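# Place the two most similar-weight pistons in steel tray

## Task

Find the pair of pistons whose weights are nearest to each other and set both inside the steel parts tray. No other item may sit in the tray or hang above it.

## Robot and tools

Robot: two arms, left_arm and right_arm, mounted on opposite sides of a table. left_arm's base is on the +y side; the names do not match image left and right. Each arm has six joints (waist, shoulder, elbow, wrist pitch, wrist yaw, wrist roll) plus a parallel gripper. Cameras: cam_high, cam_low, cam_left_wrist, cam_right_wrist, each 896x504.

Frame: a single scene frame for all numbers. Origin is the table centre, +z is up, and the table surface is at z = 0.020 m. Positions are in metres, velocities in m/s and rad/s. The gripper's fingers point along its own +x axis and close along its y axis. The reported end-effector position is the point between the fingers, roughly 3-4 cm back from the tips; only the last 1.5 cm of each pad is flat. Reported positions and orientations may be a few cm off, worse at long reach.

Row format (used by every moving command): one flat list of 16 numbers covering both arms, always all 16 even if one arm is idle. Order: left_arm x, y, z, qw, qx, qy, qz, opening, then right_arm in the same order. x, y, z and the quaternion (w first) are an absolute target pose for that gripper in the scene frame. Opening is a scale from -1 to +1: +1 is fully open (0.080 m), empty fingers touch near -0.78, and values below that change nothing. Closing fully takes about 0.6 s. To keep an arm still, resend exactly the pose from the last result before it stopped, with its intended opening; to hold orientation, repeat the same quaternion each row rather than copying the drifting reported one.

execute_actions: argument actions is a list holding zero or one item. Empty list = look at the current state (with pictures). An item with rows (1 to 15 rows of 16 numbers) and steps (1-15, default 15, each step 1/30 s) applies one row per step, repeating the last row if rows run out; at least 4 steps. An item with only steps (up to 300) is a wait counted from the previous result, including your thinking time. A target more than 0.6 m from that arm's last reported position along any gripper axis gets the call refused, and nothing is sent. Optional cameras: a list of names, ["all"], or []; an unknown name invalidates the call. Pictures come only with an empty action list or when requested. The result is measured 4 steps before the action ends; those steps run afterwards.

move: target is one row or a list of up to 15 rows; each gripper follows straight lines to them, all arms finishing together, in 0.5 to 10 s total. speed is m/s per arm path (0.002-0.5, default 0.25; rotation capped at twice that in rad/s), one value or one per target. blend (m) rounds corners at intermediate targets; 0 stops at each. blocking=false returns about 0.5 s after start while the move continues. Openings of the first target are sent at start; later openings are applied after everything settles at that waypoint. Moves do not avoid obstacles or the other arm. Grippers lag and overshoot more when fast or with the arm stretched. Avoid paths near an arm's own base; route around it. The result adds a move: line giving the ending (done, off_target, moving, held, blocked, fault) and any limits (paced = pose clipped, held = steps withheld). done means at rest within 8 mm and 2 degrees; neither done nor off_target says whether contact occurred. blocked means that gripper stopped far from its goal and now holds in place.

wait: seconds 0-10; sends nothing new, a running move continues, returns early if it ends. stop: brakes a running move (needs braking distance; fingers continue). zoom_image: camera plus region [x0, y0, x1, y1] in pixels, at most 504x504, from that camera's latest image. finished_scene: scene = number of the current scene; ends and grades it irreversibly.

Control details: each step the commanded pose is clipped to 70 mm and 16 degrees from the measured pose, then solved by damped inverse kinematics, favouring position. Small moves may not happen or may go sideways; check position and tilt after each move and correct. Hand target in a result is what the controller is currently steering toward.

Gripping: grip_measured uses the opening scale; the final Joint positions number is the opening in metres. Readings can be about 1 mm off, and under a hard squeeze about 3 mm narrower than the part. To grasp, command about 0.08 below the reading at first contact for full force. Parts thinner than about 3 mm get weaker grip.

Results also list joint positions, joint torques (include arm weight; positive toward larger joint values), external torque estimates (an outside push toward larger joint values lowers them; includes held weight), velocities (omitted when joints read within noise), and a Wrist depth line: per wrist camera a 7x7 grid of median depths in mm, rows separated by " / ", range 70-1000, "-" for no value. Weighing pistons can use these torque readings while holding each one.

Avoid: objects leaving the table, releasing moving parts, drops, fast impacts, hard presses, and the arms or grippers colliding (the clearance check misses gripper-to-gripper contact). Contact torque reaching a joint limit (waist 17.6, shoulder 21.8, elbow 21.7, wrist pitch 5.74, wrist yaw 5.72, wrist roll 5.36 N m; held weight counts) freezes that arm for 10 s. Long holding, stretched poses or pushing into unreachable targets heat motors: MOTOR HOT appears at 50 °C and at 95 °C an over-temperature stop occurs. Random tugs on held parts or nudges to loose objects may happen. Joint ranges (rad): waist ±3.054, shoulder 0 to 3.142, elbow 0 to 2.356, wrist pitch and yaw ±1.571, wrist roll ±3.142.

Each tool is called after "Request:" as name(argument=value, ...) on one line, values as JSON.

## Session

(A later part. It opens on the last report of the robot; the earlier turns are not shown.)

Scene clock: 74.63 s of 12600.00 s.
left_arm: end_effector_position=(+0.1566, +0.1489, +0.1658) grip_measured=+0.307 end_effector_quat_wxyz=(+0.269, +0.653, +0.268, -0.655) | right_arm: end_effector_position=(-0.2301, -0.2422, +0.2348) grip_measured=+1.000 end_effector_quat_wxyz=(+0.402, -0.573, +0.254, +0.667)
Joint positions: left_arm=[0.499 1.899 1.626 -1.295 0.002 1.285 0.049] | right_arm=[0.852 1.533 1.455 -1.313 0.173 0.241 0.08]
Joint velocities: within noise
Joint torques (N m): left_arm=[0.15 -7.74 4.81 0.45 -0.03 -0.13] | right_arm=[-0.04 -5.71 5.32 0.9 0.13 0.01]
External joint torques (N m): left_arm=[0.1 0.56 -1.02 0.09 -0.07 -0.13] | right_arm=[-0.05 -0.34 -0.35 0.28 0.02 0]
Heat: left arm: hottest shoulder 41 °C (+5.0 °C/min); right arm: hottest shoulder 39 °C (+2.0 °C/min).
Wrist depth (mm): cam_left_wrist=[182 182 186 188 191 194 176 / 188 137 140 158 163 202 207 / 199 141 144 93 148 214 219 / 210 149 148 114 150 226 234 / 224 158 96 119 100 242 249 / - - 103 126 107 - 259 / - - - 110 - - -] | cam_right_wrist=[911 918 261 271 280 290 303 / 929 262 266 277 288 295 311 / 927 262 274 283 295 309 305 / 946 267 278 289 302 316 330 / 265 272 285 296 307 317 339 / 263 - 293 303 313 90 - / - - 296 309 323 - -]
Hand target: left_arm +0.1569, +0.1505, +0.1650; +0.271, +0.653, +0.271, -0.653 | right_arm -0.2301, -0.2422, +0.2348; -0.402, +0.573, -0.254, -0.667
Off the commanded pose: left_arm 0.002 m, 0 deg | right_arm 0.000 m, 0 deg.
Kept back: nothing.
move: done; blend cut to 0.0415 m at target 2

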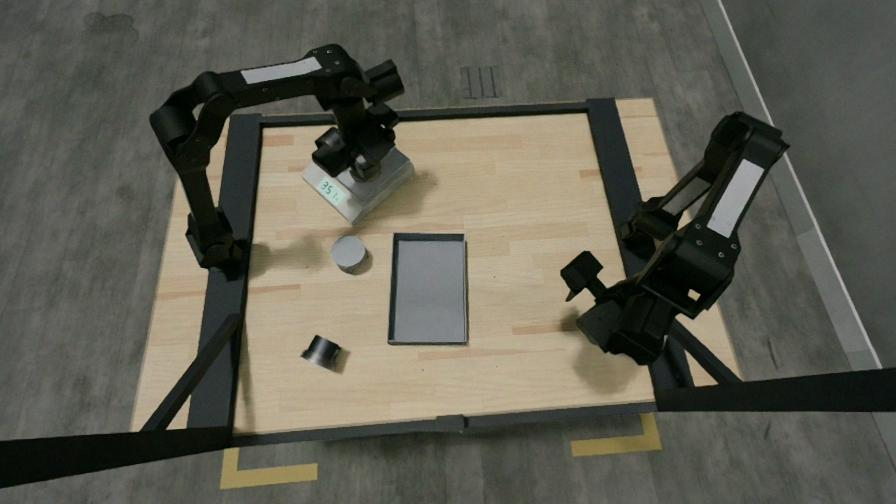

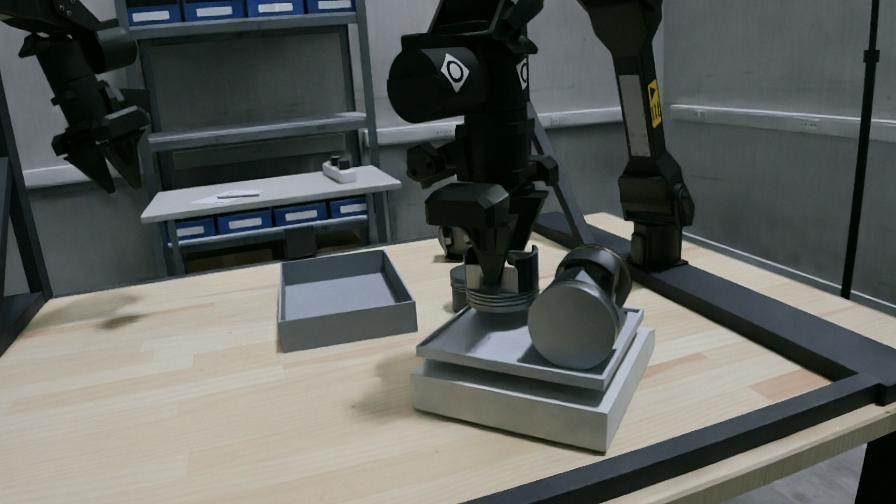

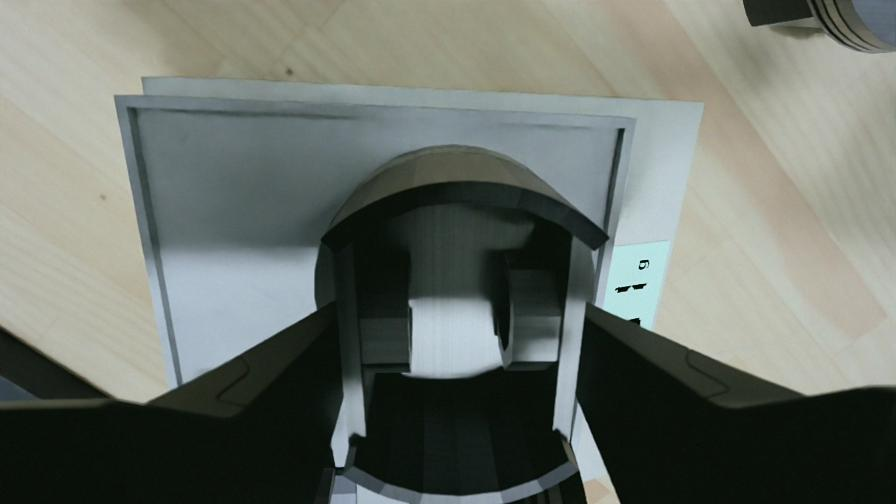

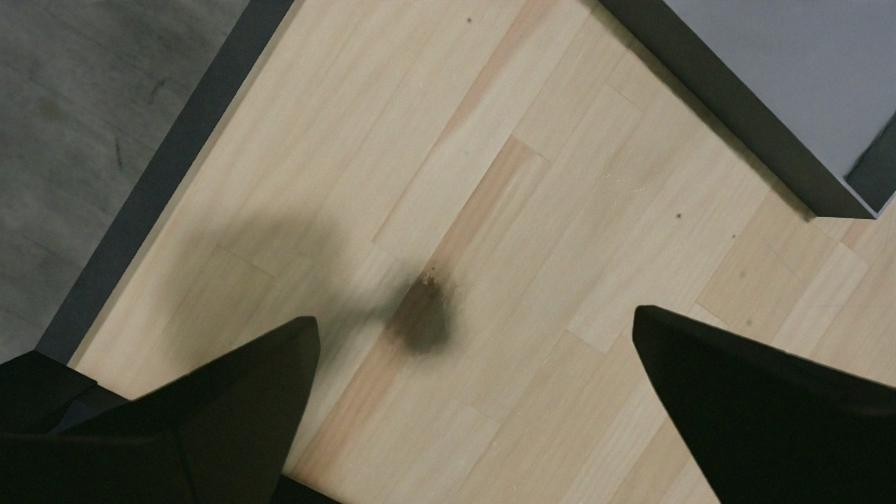

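Request:
move(target=[[0.159, 0.1525, 0.163, 0.2706, 0.6533, 0.2706, -0.6533, 0.1, -0.2301, -0.2422, 0.2348, 0.402, -0.573, 0.254, 0.667, 1],[0.159, 0.1525, 0.149, 0.2706, 0.6533, 0.2706, -0.6533, 0.1, -0.2301, -0.2422, 0.2348, 0.402, -0.573, 0.254, 0.667, 1]], speed=[0.08,0.06], blend=[0.002,0])

Request:
zoom_image(camera="cam_high", region=[310, 165, 370, 225])

Scene clock: 75.60 s of 12600.00 s.
left_arm: end_effector_position=(+0.1582, +0.1506, +0.1502) grip_measured=+0.307 end_effector_quat_wxyz=(+0.272, +0.653, +0.269, -0.654) | right_arm: end_effector_position=(-0.2301, -0.2422, +0.2348) grip_measured=+1.000 end_effector_quat_wxyz=(+0.402, -0.573, +0.254, +0.667)
Joint positions: left_arm=[0.505 1.899 1.563 -1.231 0.002 1.285 0.049] | right_arm=[0.852 1.533 1.455 -1.313 0.173 0.241 0.08]
Joint velocities: within noise
Joint torques (N m): left_arm=[0.24 -7.6 4.72 0.43 -0.02 0.13] | right_arm=[0.09 -5.66 5.13 0.93 0.13 0.02]
External joint torques (N m): left_arm=[0.28 0.65 -0.97 0.12 -0.08 0.13] | right_arm=[0.12 -0.25 -0.58 0.31 0.01 0.01]
Heat: left arm: hottest shoulder 41 °C (+5.0 °C/min); right arm: hottest shoulder 39 °C (+2.0 °C/min).
Wrist depth (mm): cam_left_wrist=[166 169 172 174 177 179 182 / - 121 124 126 145 185 192 / - 126 128 92 131 195 203 / 192 133 131 114 118 208 216 / 208 140 96 119 100 223 229 / - - 103 125 107 - 240 / - - - 110 - - -] | cam_right_wrist=[907 925 262 273 282 292 304 / 929 261 267 278 288 295 311 / 939 263 273 283 296 309 306 / 939 268 279 289 302 316 328 / 266 271 285 295 306 318 339 / 262 - 292 303 315 90 - / - - 296 309 324 - -]
Hand target: left_arm +0.1589, +0.1525, +0.1490; +0.271, +0.653, +0.271, -0.653 | right_arm -0.2301, -0.2422, +0.2348; -0.402, +0.573, -0.254, -0.667
Off the commanded pose: left_arm 0.002 m, 0 deg | right_arm 0.000 m, 0 deg.
Kept back: nothing.
move: done; blend cut to 0.0017 m at target 1

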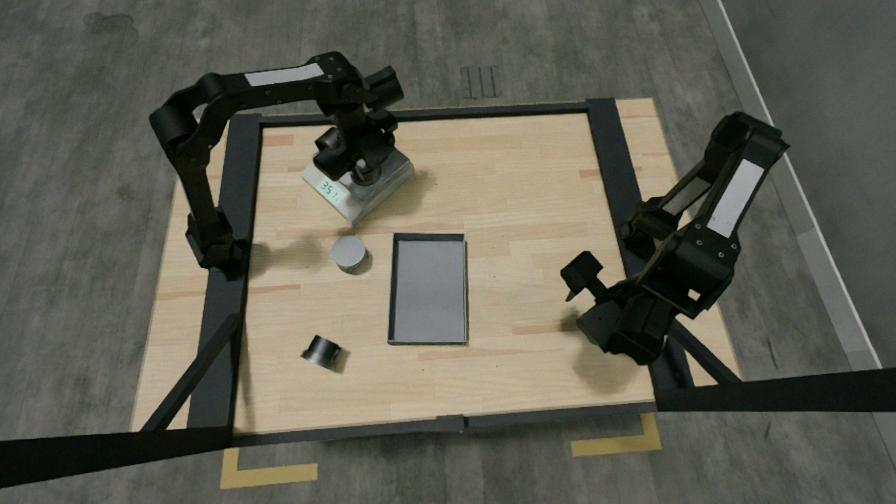

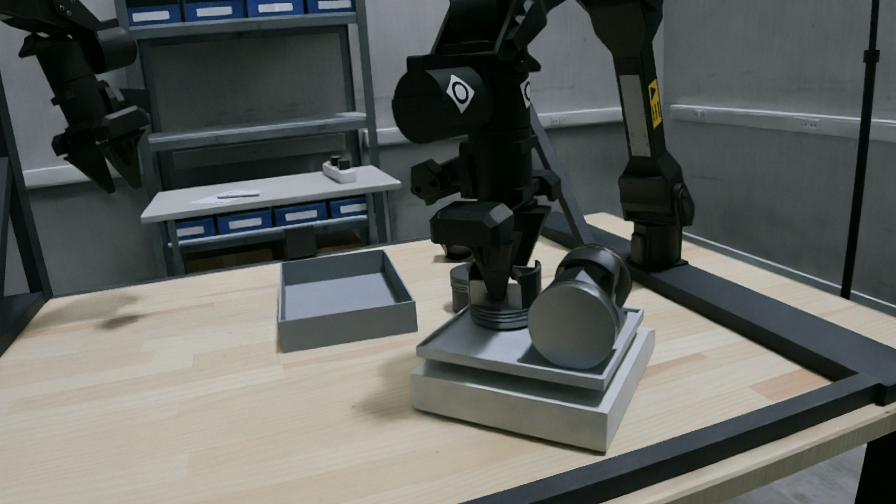

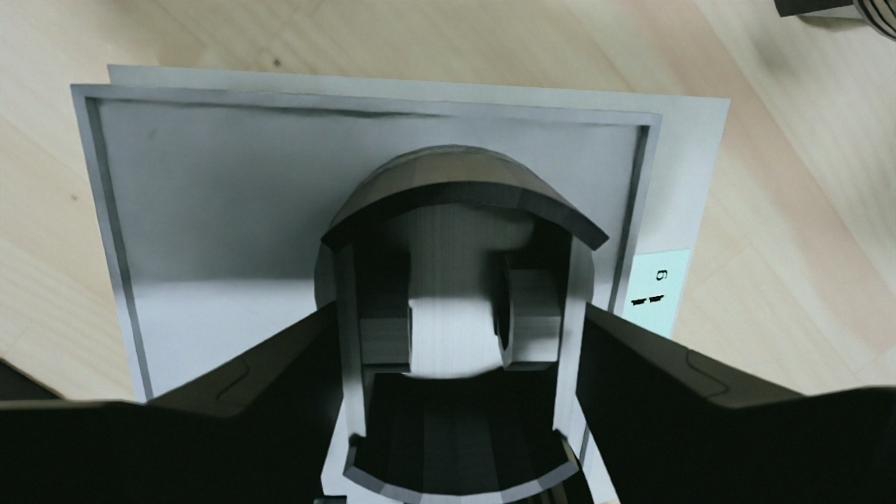

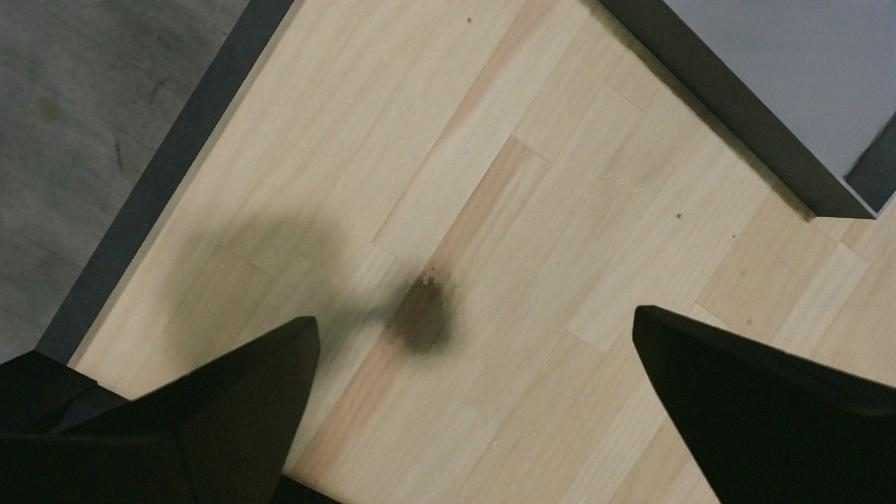

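Scaled by 8.400.

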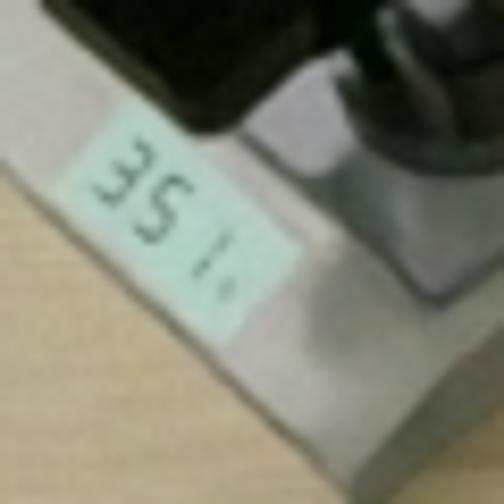

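Request:
move(target=[[0.159, 0.1525, 0.1455, 0.2706, 0.6533, 0.2706, -0.6533, 0.1, -0.2301, -0.2422, 0.2348, 0.402, -0.573, 0.254, 0.667, 1]], speed=0.05, cameras=["cam_high"])

Request:
zoom_image(camera="cam_high", region=[310, 165, 370, 225])

Scene clock: 76.53 s of 12600.00 s.
left_arm: end_effector_position=(+0.1582, +0.1506, +0.1471) grip_measured=+0.307 end_effector_quat_wxyz=(+0.273, +0.653, +0.269, -0.654) | right_arm: end_effector_position=(-0.2301, -0.2422, +0.2348) grip_measured=+1.000 end_effector_quat_wxyz=(+0.402, -0.573, +0.254, +0.667)
Joint positions: left_arm=[0.505 1.899 1.551 -1.218 0.002 1.285 0.049] | right_arm=[0.852 1.533 1.455 -1.313 0.173 0.241 0.08]
Joint velocities: within noise
Joint torques (N m): left_arm=[0.26 -7.44 4.72 0.42 -0.03 0.13] | right_arm=[0.04 -5.68 5.33 0.94 0.13 0.02]
External joint torques (N m): left_arm=[0.3 0.78 -0.96 0.11 -0.08 0.13] | right_arm=[0.04 -0.23 -0.37 0.34 0.02 0.01]
Heat: left arm: hottest shoulder 41 °C (+5.0 °C/min); right arm: hottest shoulder 39 °C (+2.0 °C/min).
Wrist depth (mm): cam_left_wrist=[164 166 169 171 174 176 179 / - 118 121 139 142 182 188 / - 124 124 93 127 171 199 / 190 129 - 114 117 205 212 / 203 137 96 119 100 221 224 / - - 103 126 107 - 234 / - - - 110 107 - -] | cam_right_wrist=[898 923 262 271 281 290 303 / 917 261 267 277 288 298 313 / 940 263 272 282 295 308 306 / 944 267 277 290 304 316 331 / 265 272 285 295 307 318 339 / 262 - 292 302 316 90 - / - - 296 309 325 - -]
Hand target: left_arm +0.1589, +0.1525, +0.1455; +0.271, +0.653, +0.271, -0.653 | right_arm -0.2301, -0.2422, +0.2348; -0.402, +0.573, -0.254, -0.667
Off the commanded pose: left_arm 0.003 m, 0 deg | right_arm 0.000 m, 0 deg.
Kept back: nothing.
move: done
Images, in order (width x height): cam_high 896x504.

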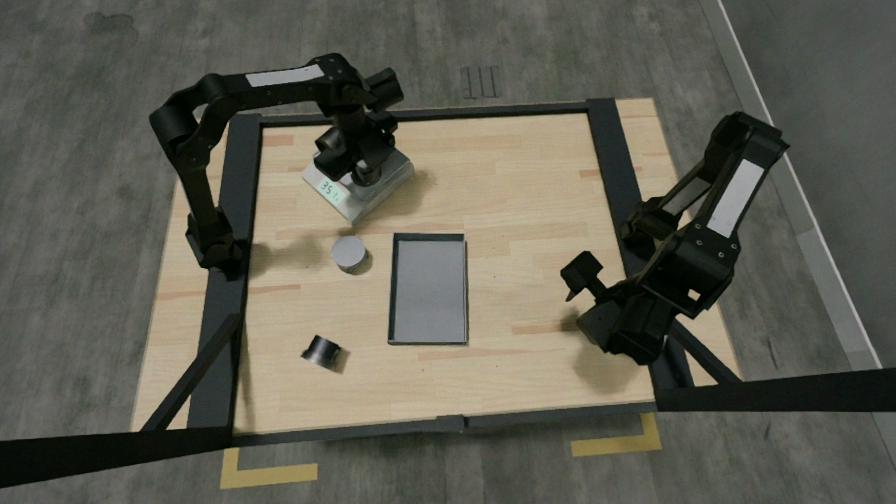

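Scaled by 8.400.

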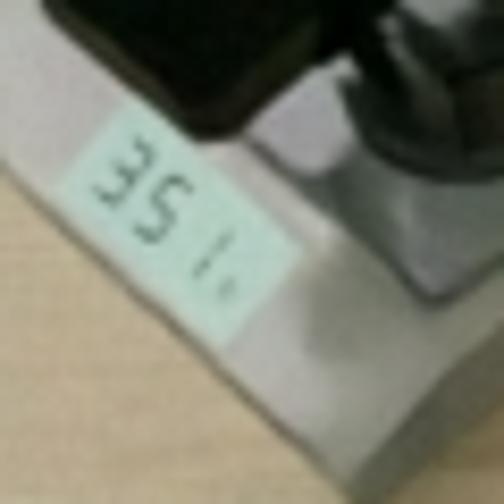

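Request:
move(target=[[0.159, 0.1525, 0.1425, 0.2706, 0.6533, 0.2706, -0.6533, 0.1, -0.2301, -0.2422, 0.2348, 0.402, -0.573, 0.254, 0.667, 1]], speed=0.04, cameras=["cam_high"])

Request:
zoom_image(camera="cam_high", region=[310, 165, 370, 225])

Scene clock: 77.50 s of 12600.00 s.
left_arm: end_effector_position=(+0.1584, +0.1503, +0.1454) grip_measured=+0.307 end_effector_quat_wxyz=(+0.273, +0.653, +0.268, -0.654) | right_arm: end_effector_position=(-0.2301, -0.2422, +0.2348) grip_measured=+1.000 end_effector_quat_wxyz=(+0.402, -0.573, +0.254, +0.667)
Joint positions: left_arm=[0.505 1.899 1.544 -1.208 0.002 1.285 0.049] | right_arm=[0.852 1.533 1.455 -1.313 0.173 0.241 0.08]
Joint velocities: within noise
Joint torques (N m): left_arm=[0.26 -7.26 4.39 0.59 -0.03 0.12] | right_arm=[-0.15 -5.95 5.33 0.92 0.13 0.02]
External joint torques (N m): left_arm=[0.2 1.04 -1.34 0.29 -0.07 0.12] | right_arm=[-0.17 -0.5 -0.35 0.32 0.02 0.02]
Heat: left arm: hottest shoulder 41 °C (+4.0 °C/min); right arm: hottest shoulder 39 °C (+2.0 °C/min).
Wrist depth (mm): cam_left_wrist=[163 165 167 170 173 175 178 / - 117 120 139 141 180 188 / - 123 123 93 126 164 198 / 189 129 - 114 117 204 209 / 201 136 93 119 99 218 222 / - - 103 126 106 - 234 / - - - 110 107 - -] | cam_right_wrist=[906 917 261 272 281 291 304 / 914 262 267 278 289 296 312 / 914 261 275 284 293 306 305 / 942 268 277 290 300 314 332 / 265 272 285 296 306 317 339 / 263 - 292 302 313 90 - / - - 298 311 324 - -]
Hand target: left_arm +0.1590, +0.1525, +0.1426; +0.271, +0.653, +0.271, -0.653 | right_arm -0.2301, -0.2422, +0.2348; -0.402, +0.573, -0.254, -0.667
Off the commanded pose: left_arm 0.004 m, 0 deg | right_arm 0.000 m, 0 deg.
Kept back: nothing.
move: done
Images, in order (width x height): cam_high 896x504.

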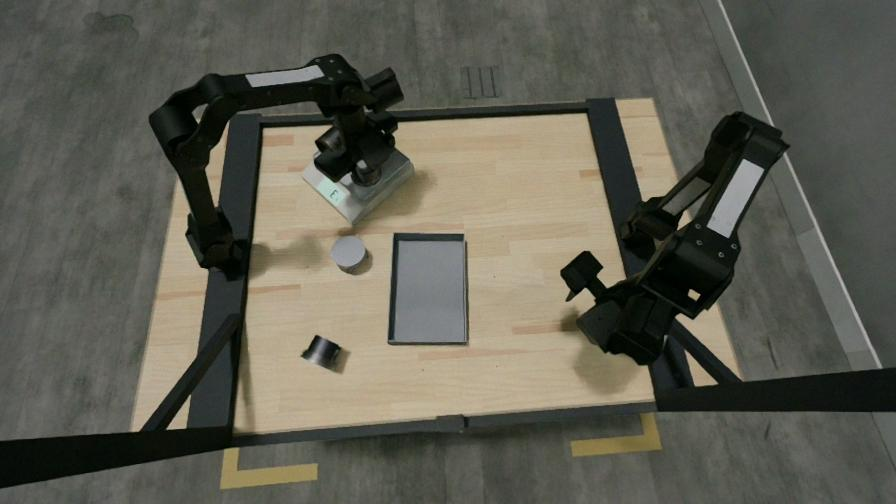

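Scaled by 8.400.

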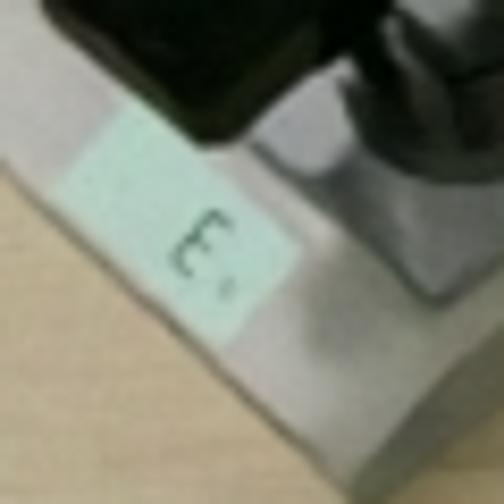

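Request:
move(target=[[0.159, 0.1525, 0.1445, 0.2706, 0.6533, 0.2706, -0.6533, 0.45, -0.2301, -0.2422, 0.2348, 0.402, -0.573, 0.254, 0.667, 1],[0.159, 0.1525, 0.1445, 0.2706, 0.6533, 0.2706, -0.6533, 0.7, -0.2301, -0.2422, 0.2348, 0.402, -0.573, 0.254, 0.667, 1]], speed=0.04, cameras=["cam_high","cam_left_wrist","cam_low"])

Request:
zoom_image(camera="cam_high", region=[310, 165, 370, 225])

Scene clock: 79.63 s of 12600.00 s.
left_arm: end_effector_position=(+0.1582, +0.1509, +0.1453) grip_measured=+0.697 end_effector_quat_wxyz=(+0.272, +0.653, +0.269, -0.654) | right_arm: end_effector_position=(-0.2301, -0.2422, +0.2348) grip_measured=+1.000 end_effector_quat_wxyz=(+0.402, -0.573, +0.254, +0.667)
Joint positions: left_arm=[0.505 1.899 1.544 -1.211 0.002 1.285 0.066] | right_arm=[0.852 1.533 1.455 -1.313 0.173 0.241 0.08]
Joint velocities: within noise
Joint torques (N m): left_arm=[0.24 -7.36 5.16 0.26 -0.01 0.13] | right_arm=[0.15 -5.69 5.13 0.9 0.13 0.02]
External joint torques (N m): left_arm=[0.19 0.87 -0.59 -0.08 -0.06 0.13] | right_arm=[0.17 -0.18 -0.65 0.27 0.01 0.01]
Heat: left arm: hottest shoulder 41 °C (+4.0 °C/min); right arm: hottest shoulder 39 °C (+2.0 °C/min).
Wrist depth (mm): cam_left_wrist=[163 165 167 170 173 175 177 / - 117 119 139 142 181 187 / - 122 123 97 126 169 198 / 189 129 - 114 114 203 209 / 201 135 95 121 100 216 223 / - - 98 125 114 - 233 / - - 156 110 115 - -] | cam_right_wrist=[907 936 261 271 282 291 302 / 916 261 266 278 288 295 313 / 947 263 272 284 294 307 306 / 948 269 277 288 303 315 329 / 264 269 285 296 306 317 339 / 261 - 293 303 314 90 - / - - 297 309 323 - -]
Hand target: left_arm +0.1590, +0.1525, +0.1445; +0.271, +0.653, +0.271, -0.653 | right_arm -0.2301, -0.2422, +0.2348; -0.402, +0.573, -0.254, -0.667
Off the commanded pose: left_arm 0.002 m, 0 deg | right_arm 0.000 m, 0 deg.
Kept back: nothing.
move: done
Images, in order (width x height): cam_high 896x504, cam_low 896x504, cam_left_wrist 896x504.

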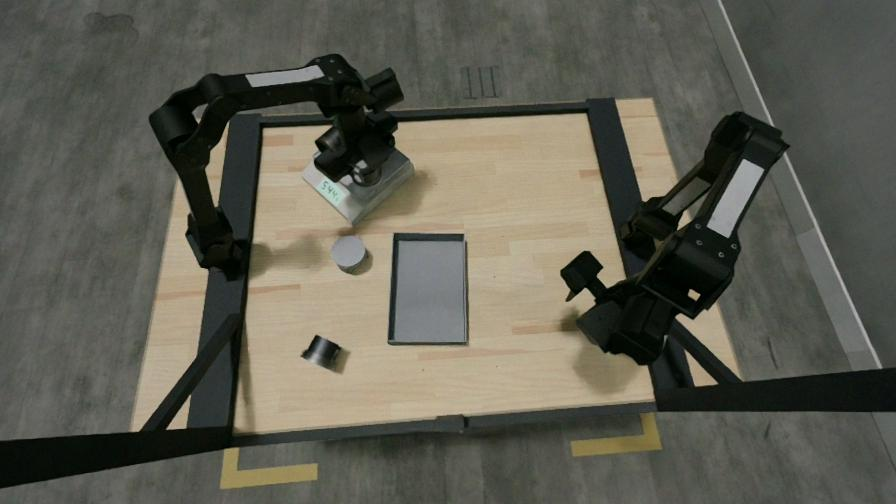

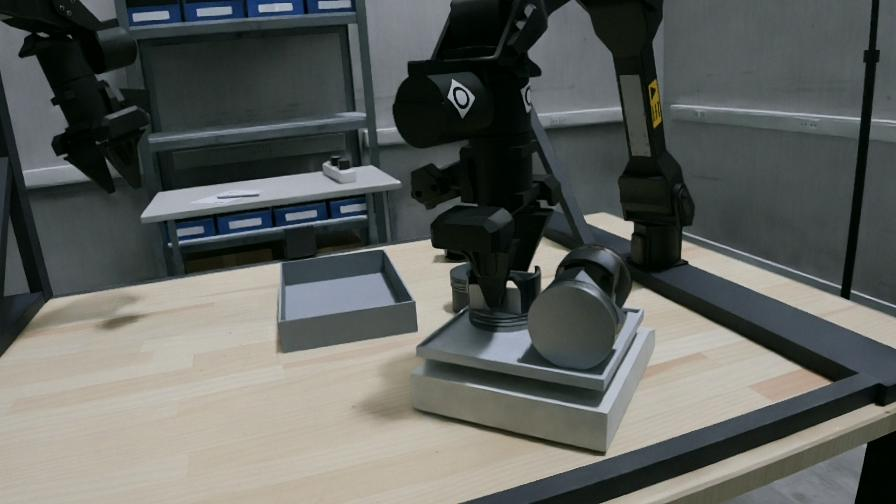

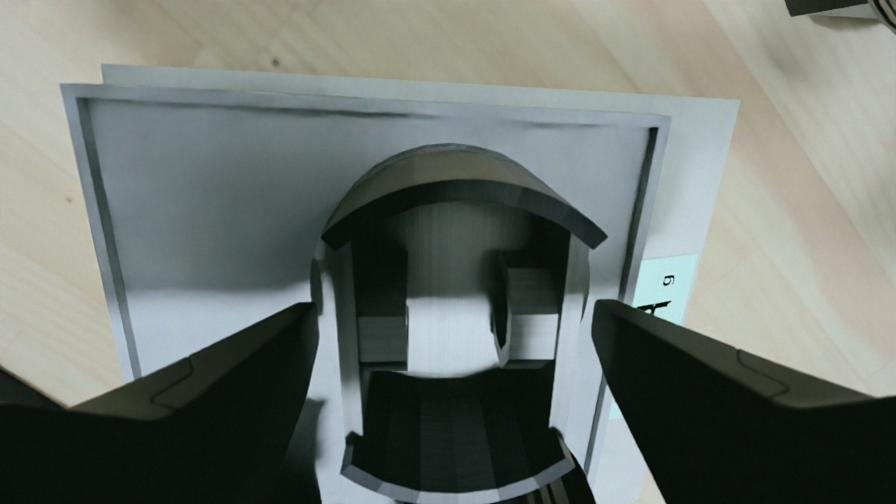

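Scaled by 8.400.

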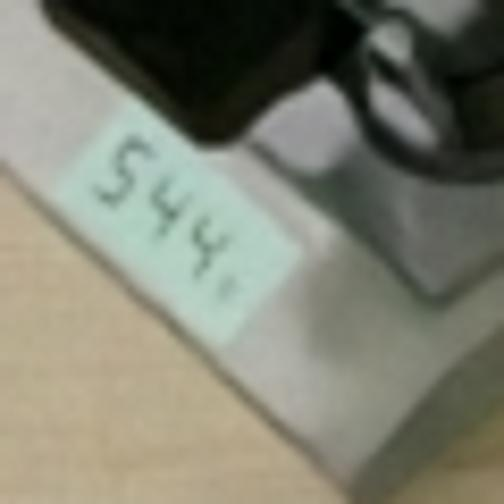

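Request:
move(target=[[0.159, 0.1525, 0.1445, 0.2706, 0.6533, 0.2706, -0.6533, 0.1, -0.2301, -0.2422, 0.2348, 0.402, -0.573, 0.254, 0.667, 1],[0.157, 0.15, 0.22, 0.2706, 0.6533, 0.2706, -0.6533, 0.1, -0.2301, -0.2422, 0.2348, 0.402, -0.573, 0.254, 0.667, 1],[0.0, 0.07, 0.2, 0.5, 0.5, 0.5, -0.5, 0.1, -0.2301, -0.2422, 0.2348, 0.402, -0.573, 0.254, 0.667, 1],[-0.05, 0.045, 0.14, 0.5, 0.5, 0.5, -0.5, 0.1, -0.2301, -0.2422, 0.2348, 0.402, -0.573, 0.254, 0.667, 1]], speed=[0.1,0.2,0.3,0.2], blend=[0,0.02,0.03,0])

Scene clock: 83.10 s of 12600.00 s.
left_arm: end_effector_position=(-0.0510, +0.0450, +0.1421) grip_measured=+0.308 end_effector_quat_wxyz=(+0.499, +0.500, +0.498, -0.503) | right_arm: end_effector_position=(-0.2301, -0.2422, +0.2348) grip_measured=+1.000 end_effector_quat_wxyz=(+0.402, -0.573, +0.254, +0.667)
Joint positions: left_arm=[-0.086 2.164 1.92 -1.321 0.001 -0.085 0.049] | right_arm=[0.852 1.533 1.455 -1.313 0.173 0.241 0.08]
Joint velocities: within noise
Joint torques (N m): left_arm=[0.14 -8.75 5.34 0.46 -0.05 -0.13] | right_arm=[0.02 -5.56 5.2 0.94 0.15 0.02]
External joint torques (N m): left_arm=[0.12 1.32 -0.4 0.11 -0.04 -0.13] | right_arm=[0.02 -0.07 -0.52 0.34 0.03 0.01]
Heat: left arm: hottest shoulder 41 °C (+4.1 °C/min); right arm: hottest shoulder 39 °C (+1.0 °C/min).
Wrist depth (mm): cam_left_wrist=[158 159 158 161 163 165 167 / 167 167 165 169 173 173 176 / 176 178 174 90 181 184 185 / 186 188 - 114 190 195 196 / 197 198 96 121 100 209 205 / 205 - - 125 111 - 196 / - - - 109 - - -] | cam_right_wrist=[902 935 261 272 282 291 304 / 929 260 267 278 288 295 312 / 935 263 273 284 295 308 305 / 946 267 278 288 302 315 331 / 266 271 284 295 308 318 338 / 261 - 291 303 313 90 - / - - 296 310 322 - -]
Hand target: left_arm -0.0501, +0.0450, +0.1401; +0.500, +0.500, +0.500, -0.500 | right_arm -0.2301, -0.2422, +0.2348; -0.402, +0.573, -0.254, -0.667
Off the commanded pose: left_arm 0.002 m, 0 deg | right_arm 0.000 m, 0 deg.
Kept back: nothing.
move: done

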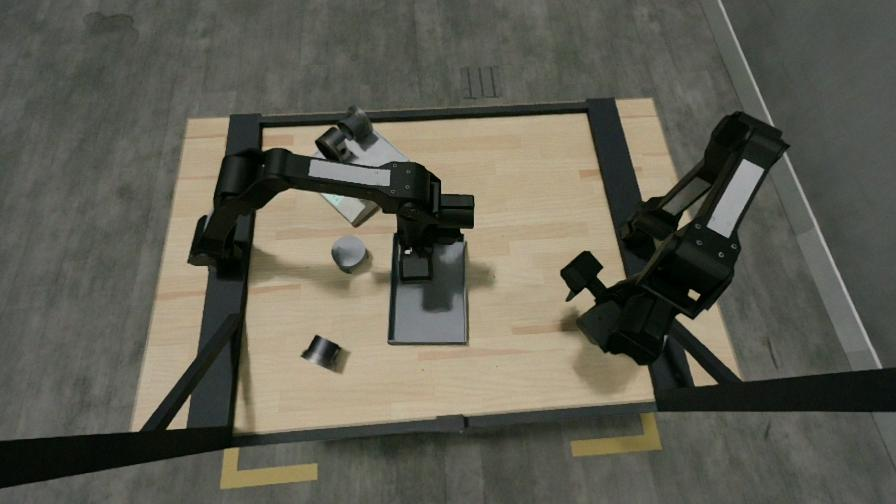

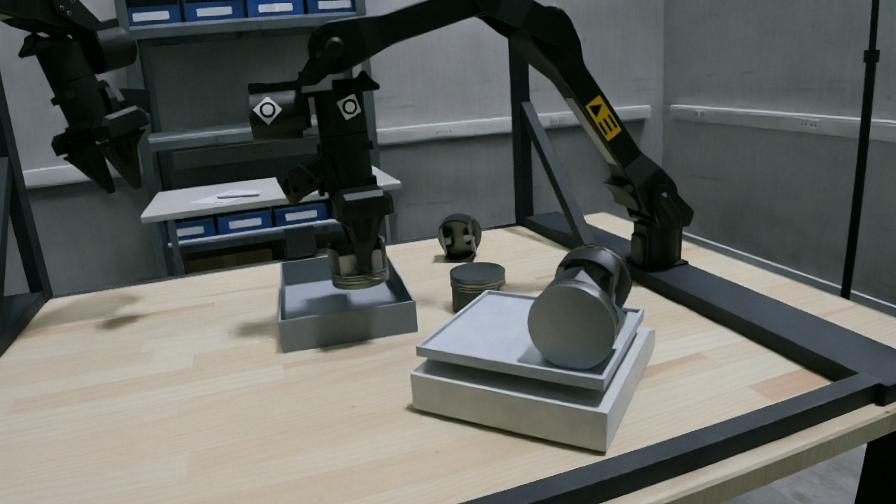

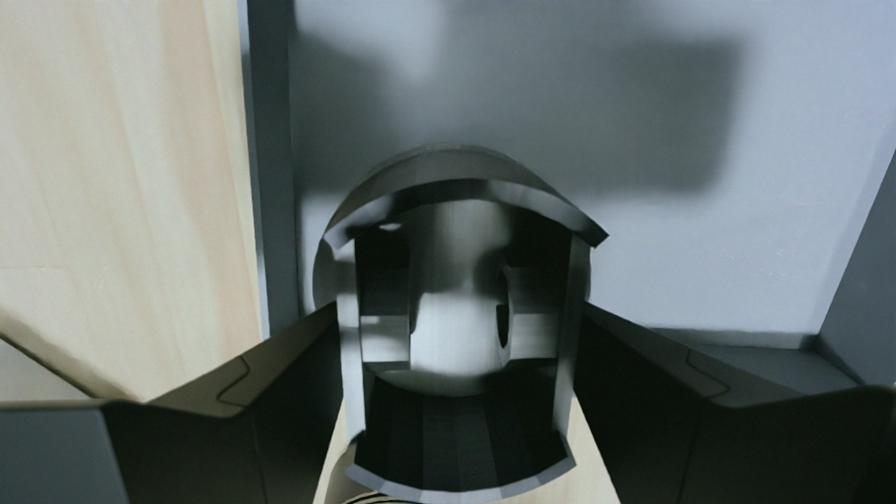

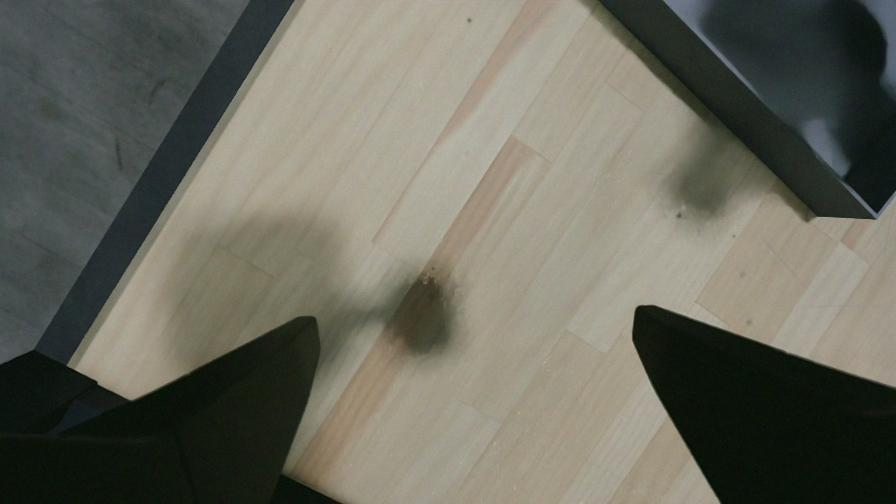

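Request:
move(target=[[-0.07, 0.045, 0.12, 0.5, 0.5, 0.5, -0.5, 0.1, -0.2301, -0.2422, 0.2348, 0.402, -0.573, 0.254, 0.667, 1],[-0.07, 0.045, 0.088, 0.5, 0.5, 0.5, -0.5, 0.1, -0.2301, -0.2422, 0.2348, 0.402, -0.573, 0.254, 0.667, 1]], speed=[0.15,0.08], blend=[0.01,0], cameras=["cam_left_wrist","cam_low"])

Scene clock: 84.33 s of 12600.00 s.
left_arm: end_effector_position=(-0.0709, +0.0436, +0.0920) grip_measured=+0.308 end_effector_quat_wxyz=(+0.501, +0.498, +0.497, -0.505) | right_arm: end_effector_position=(-0.2301, -0.2422, +0.2348) grip_measured=+1.000 end_effector_quat_wxyz=(+0.402, -0.573, +0.254, +0.667)
Joint positions: left_arm=[-0.132 2.195 1.769 -1.134 0.001 -0.132 0.049] | right_arm=[0.852 1.533 1.455 -1.313 0.173 0.241 0.08]
Joint velocities: within noise
Joint torques (N m): left_arm=[0.11 -8.66 4.87 0.46 -0.03 -0.13] | right_arm=[-0.15 -5.65 5.21 0.9 0.12 0.01]
External joint torques (N m): left_arm=[0.11 1.63 -0.86 0.09 -0.02 -0.13] | right_arm=[-0.15 -0.28 -0.48 0.28 0.01 0]
Heat: left arm: hottest shoulder 42 °C (+5.1 °C/min); right arm: hottest shoulder 39 °C (+1.0 °C/min).
Wrist depth (mm): cam_left_wrist=[- 112 114 114 116 118 120 / - 118 122 119 122 124 126 / - 124 125 92 128 132 134 / - 130 133 114 115 139 141 / - 137 96 121 100 148 151 / - - - 125 111 - 158 / - - 125 110 110 - -] | cam_right_wrist=[901 928 263 272 282 290 288 / 937 261 267 276 287 295 313 / 941 263 273 284 295 306 307 / 942 268 279 289 301 316 332 / 264 271 285 297 307 318 337 / 263 - 293 302 314 90 - / - - 297 310 323 - -]
Hand target: left_arm -0.0699, +0.0450, +0.0881; +0.500, +0.500, +0.500, -0.500 | right_arm -0.2301, -0.2422, +0.2348; -0.402, +0.573, -0.254, -0.667
Off the commanded pose: left_arm 0.004 m, 1 deg | right_arm 0.000 m, 0 deg.
Kept back: nothing.
move: done
Images, in order (width x height): cam_low 896x504, cam_left_wrist 896x504.

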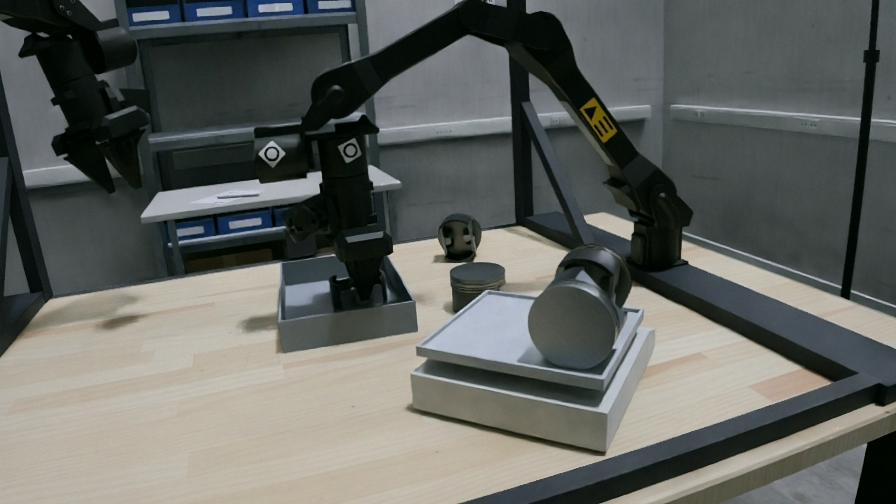

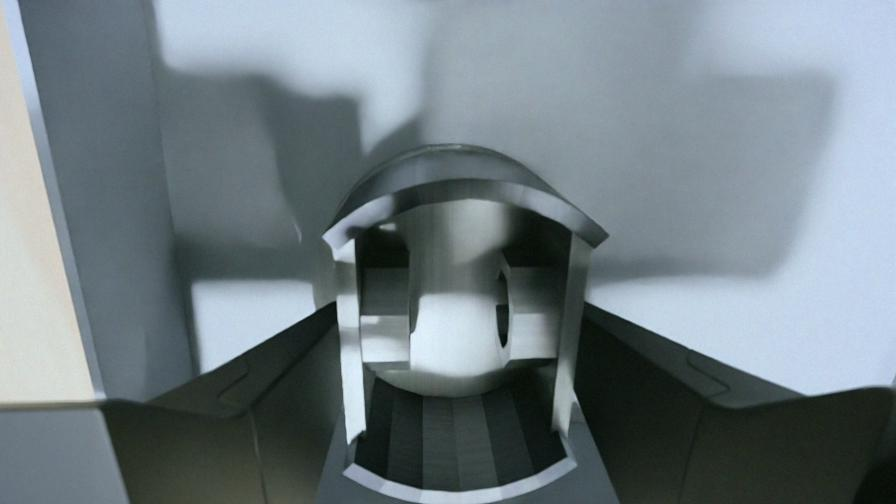

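Request:
move(target=[[-0.07, 0.045, 0.0845, 0.5, 0.5, 0.5, -0.5, 0.1, -0.2301, -0.2422, 0.2348, 0.402, -0.573, 0.254, 0.667, 1],[-0.07, 0.045, 0.0845, 0.5, 0.5, 0.5, -0.5, 0.4, -0.2301, -0.2422, 0.2348, 0.402, -0.573, 0.254, 0.667, 1],[-0.07, 0.045, 0.0845, 0.5, 0.5, 0.5, -0.5, 0.7, -0.2301, -0.2422, 0.2348, 0.402, -0.573, 0.254, 0.667, 1],[-0.07, 0.05, 0.15, 0.5, 0.5, 0.5, -0.5, 0.7, -0.2301, -0.2422, 0.2348, 0.402, -0.573, 0.254, 0.667, 1]], speed=[0.05,0.05,0.05,0.15], cameras=["cam_left_wrist","cam_low","cam_high"])

Scene clock: 87.80 s of 12600.00 s.
left_arm: end_effector_position=(-0.0699, +0.0512, +0.1474) grip_measured=+0.697 end_effector_quat_wxyz=(+0.497, +0.503, +0.501, -0.499) | right_arm: end_effector_position=(-0.2301, -0.2422, +0.2348) grip_measured=+1.000 end_effector_quat_wxyz=(+0.402, -0.573, +0.254, +0.667)
Joint positions: left_arm=[-0.132 2.158 1.93 -1.35 0.001 -0.134 0.066] | right_arm=[0.852 1.533 1.455 -1.313 0.173 0.241 0.08]
Joint velocities: within noise
Joint torques (N m): left_arm=[-0.06 -9.26 6.33 0.25 -0.03 -0.13] | right_arm=[-0.05 -5.69 5.19 0.89 0.12 0.04]
External joint torques (N m): left_arm=[-0.05 0.81 0.59 -0.11 -0.02 -0.13] | right_arm=[-0.06 -0.26 -0.49 0.3 0.01 0.03]
Heat: left arm: hottest shoulder 43 °C (+5.0 °C/min); right arm: hottest shoulder 39 °C (+1.0 °C/min).
Wrist depth (mm): cam_left_wrist=[162 157 163 165 168 169 171 / 172 169 172 172 177 179 178 / 182 179 181 165 186 189 186 / 192 189 193 176 199 201 187 / 205 204 194 178 188 212 201 / - - 224 228 230 - 232 / - - 198 242 250 - -] | cam_right_wrist=[893 921 262 271 283 291 287 / 917 261 267 276 289 295 312 / 936 263 272 284 295 309 306 / 962 267 278 289 304 314 331 / 265 272 286 296 308 319 338 / 263 - 292 302 314 90 - / - - 296 309 325 - -]
Hand target: left_arm -0.0699, +0.0500, +0.1499; +0.500, +0.500, +0.500, -0.500 | right_arm -0.2301, -0.2422, +0.2348; -0.402, +0.573, -0.254, -0.667
Off the commanded pose: left_arm 0.003 m, 0 deg | right_arm 0.000 m, 0 deg.
Kept back: nothing.
move: done
Images, in order (width x height): cam_high 896x504, cam_low 896x504, cam_left_wrist 896x504.

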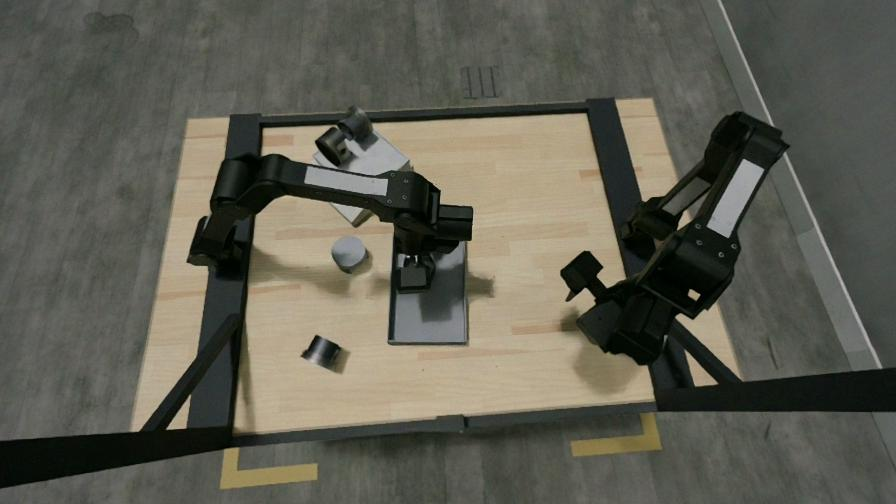

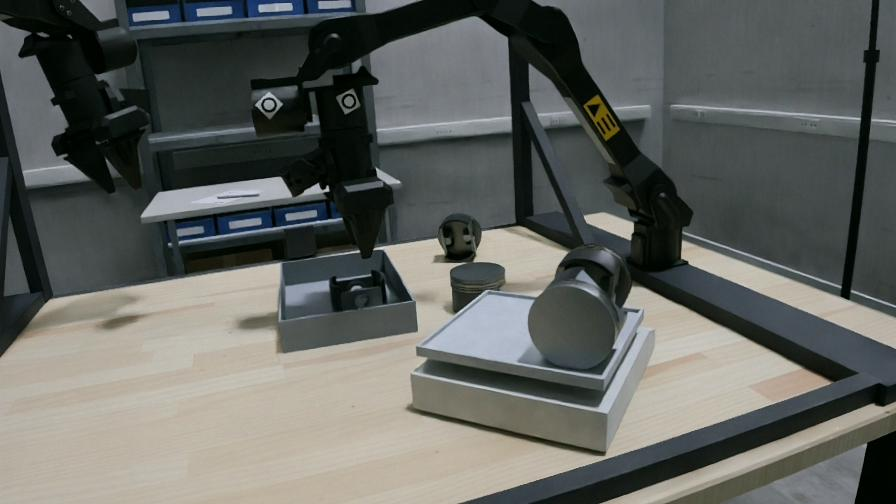

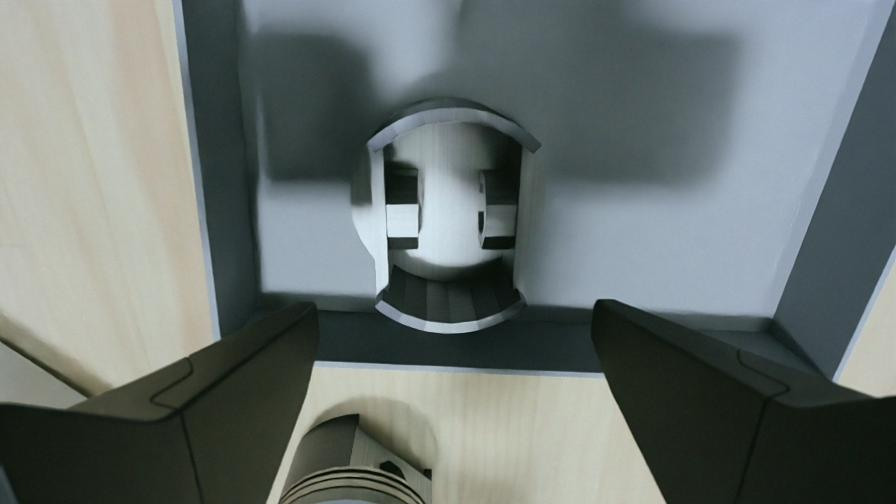

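Request:
move(target=[[-0.13, 0.15, 0.19, 0.5, 0.5, 0.5, -0.5, 1, -0.2301, -0.2422, 0.2348, 0.402, -0.573, 0.254, 0.667, 1],[-0.231, 0.2325, 0.15, 0.6864, 0.1699, 0.6864, -0.1699, 1, -0.2301, -0.2422, 0.2348, 0.402, -0.573, 0.254, 0.667, 1]], speed=0.35, blend=[0.05,0], cameras=["cam_left_wrist","cam_low"])

Scene clock: 90.53 s of 12600.00 s.
left_arm: end_effector_position=(-0.2321, +0.2302, +0.1517) grip_measured=+1.000 end_effector_quat_wxyz=(+0.685, +0.169, +0.688, -0.172) | right_arm: end_effector_position=(-0.2301, -0.2422, +0.2348) grip_measured=+1.000 end_effector_quat_wxyz=(+0.402, -0.573, +0.254, +0.667)
Joint positions: left_arm=[-0.748 1.758 1.391 -1.197 0.002 -1.837 0.08] | right_arm=[0.852 1.533 1.455 -1.313 0.173 0.241 0.08]
Joint velocities: within noise
Joint torques (N m): left_arm=[-0.35 -6.71 4.22 0.41 -0.09 -0.14] | right_arm=[-0.18 -5.83 5.29 0.93 0.11 0.02]
External joint torques (N m): left_arm=[-0.33 0.43 -1.47 0.12 -0.05 -0.14] | right_arm=[-0.13 -0.36 -0.4 0.33 -0.01 0.02]
Heat: left arm: hottest shoulder 43 °C (+5.0 °C/min); right arm: hottest shoulder 39 °C (+1.0 °C/min).
Wrist depth (mm): cam_left_wrist=[172 173 176 176 178 175 180 / 181 183 184 185 187 188 191 / 191 193 194 192 198 198 200 / 202 204 203 133 209 210 212 / 212 211 155 142 218 219 224 / - - 233 235 237 87 - / - - 248 249 252 - -] | cam_right_wrist=[910 926 261 271 282 290 287 / 921 261 266 278 289 295 312 / 963 263 274 284 295 306 307 / 949 268 278 289 301 316 330 / 265 270 285 295 307 318 340 / 262 - 292 303 315 90 - / - - 296 310 323 - -]
Hand target: left_arm -0.2310, +0.2325, +0.1500; +0.686, +0.170, +0.686, -0.170 | right_arm -0.2301, -0.2422, +0.2348; -0.402, +0.573, -0.254, -0.667
Off the commanded pose: left_arm 0.003 m, 0 deg | right_arm 0.000 m, 0 deg.
Kept back: nothing.
move: done
Images, in order (width x height): cam_low 896x504, cam_left_wrist 896x504.

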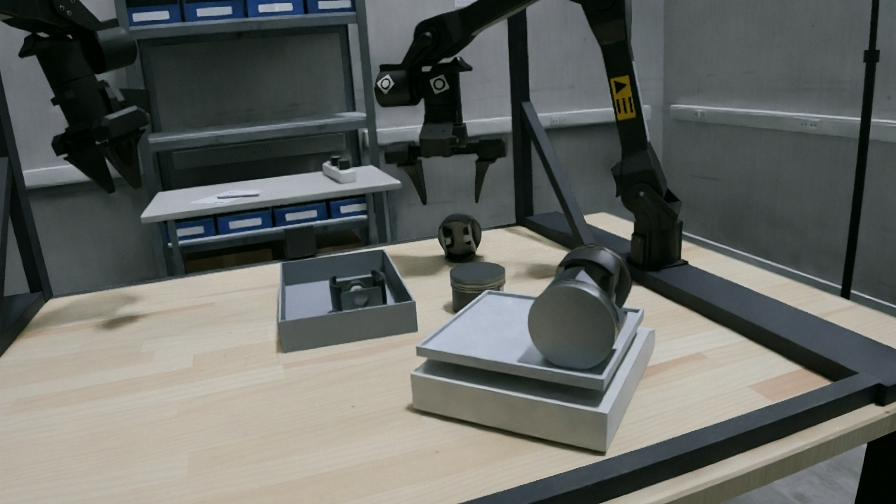

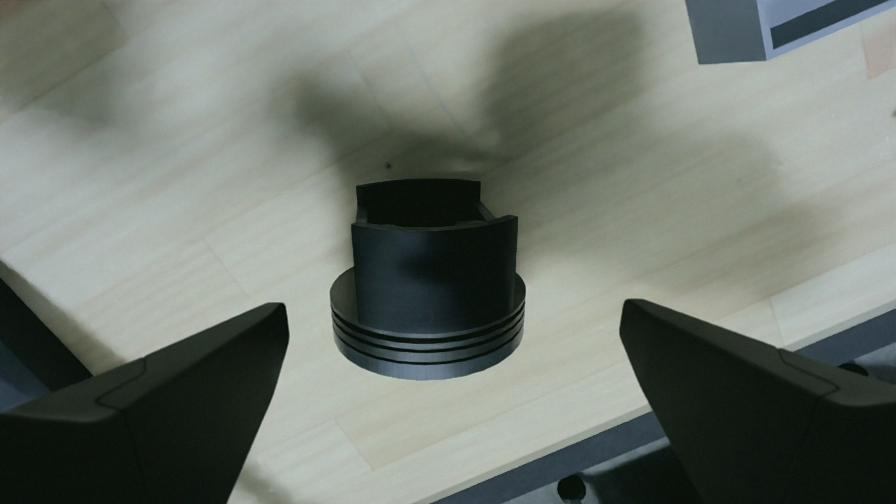

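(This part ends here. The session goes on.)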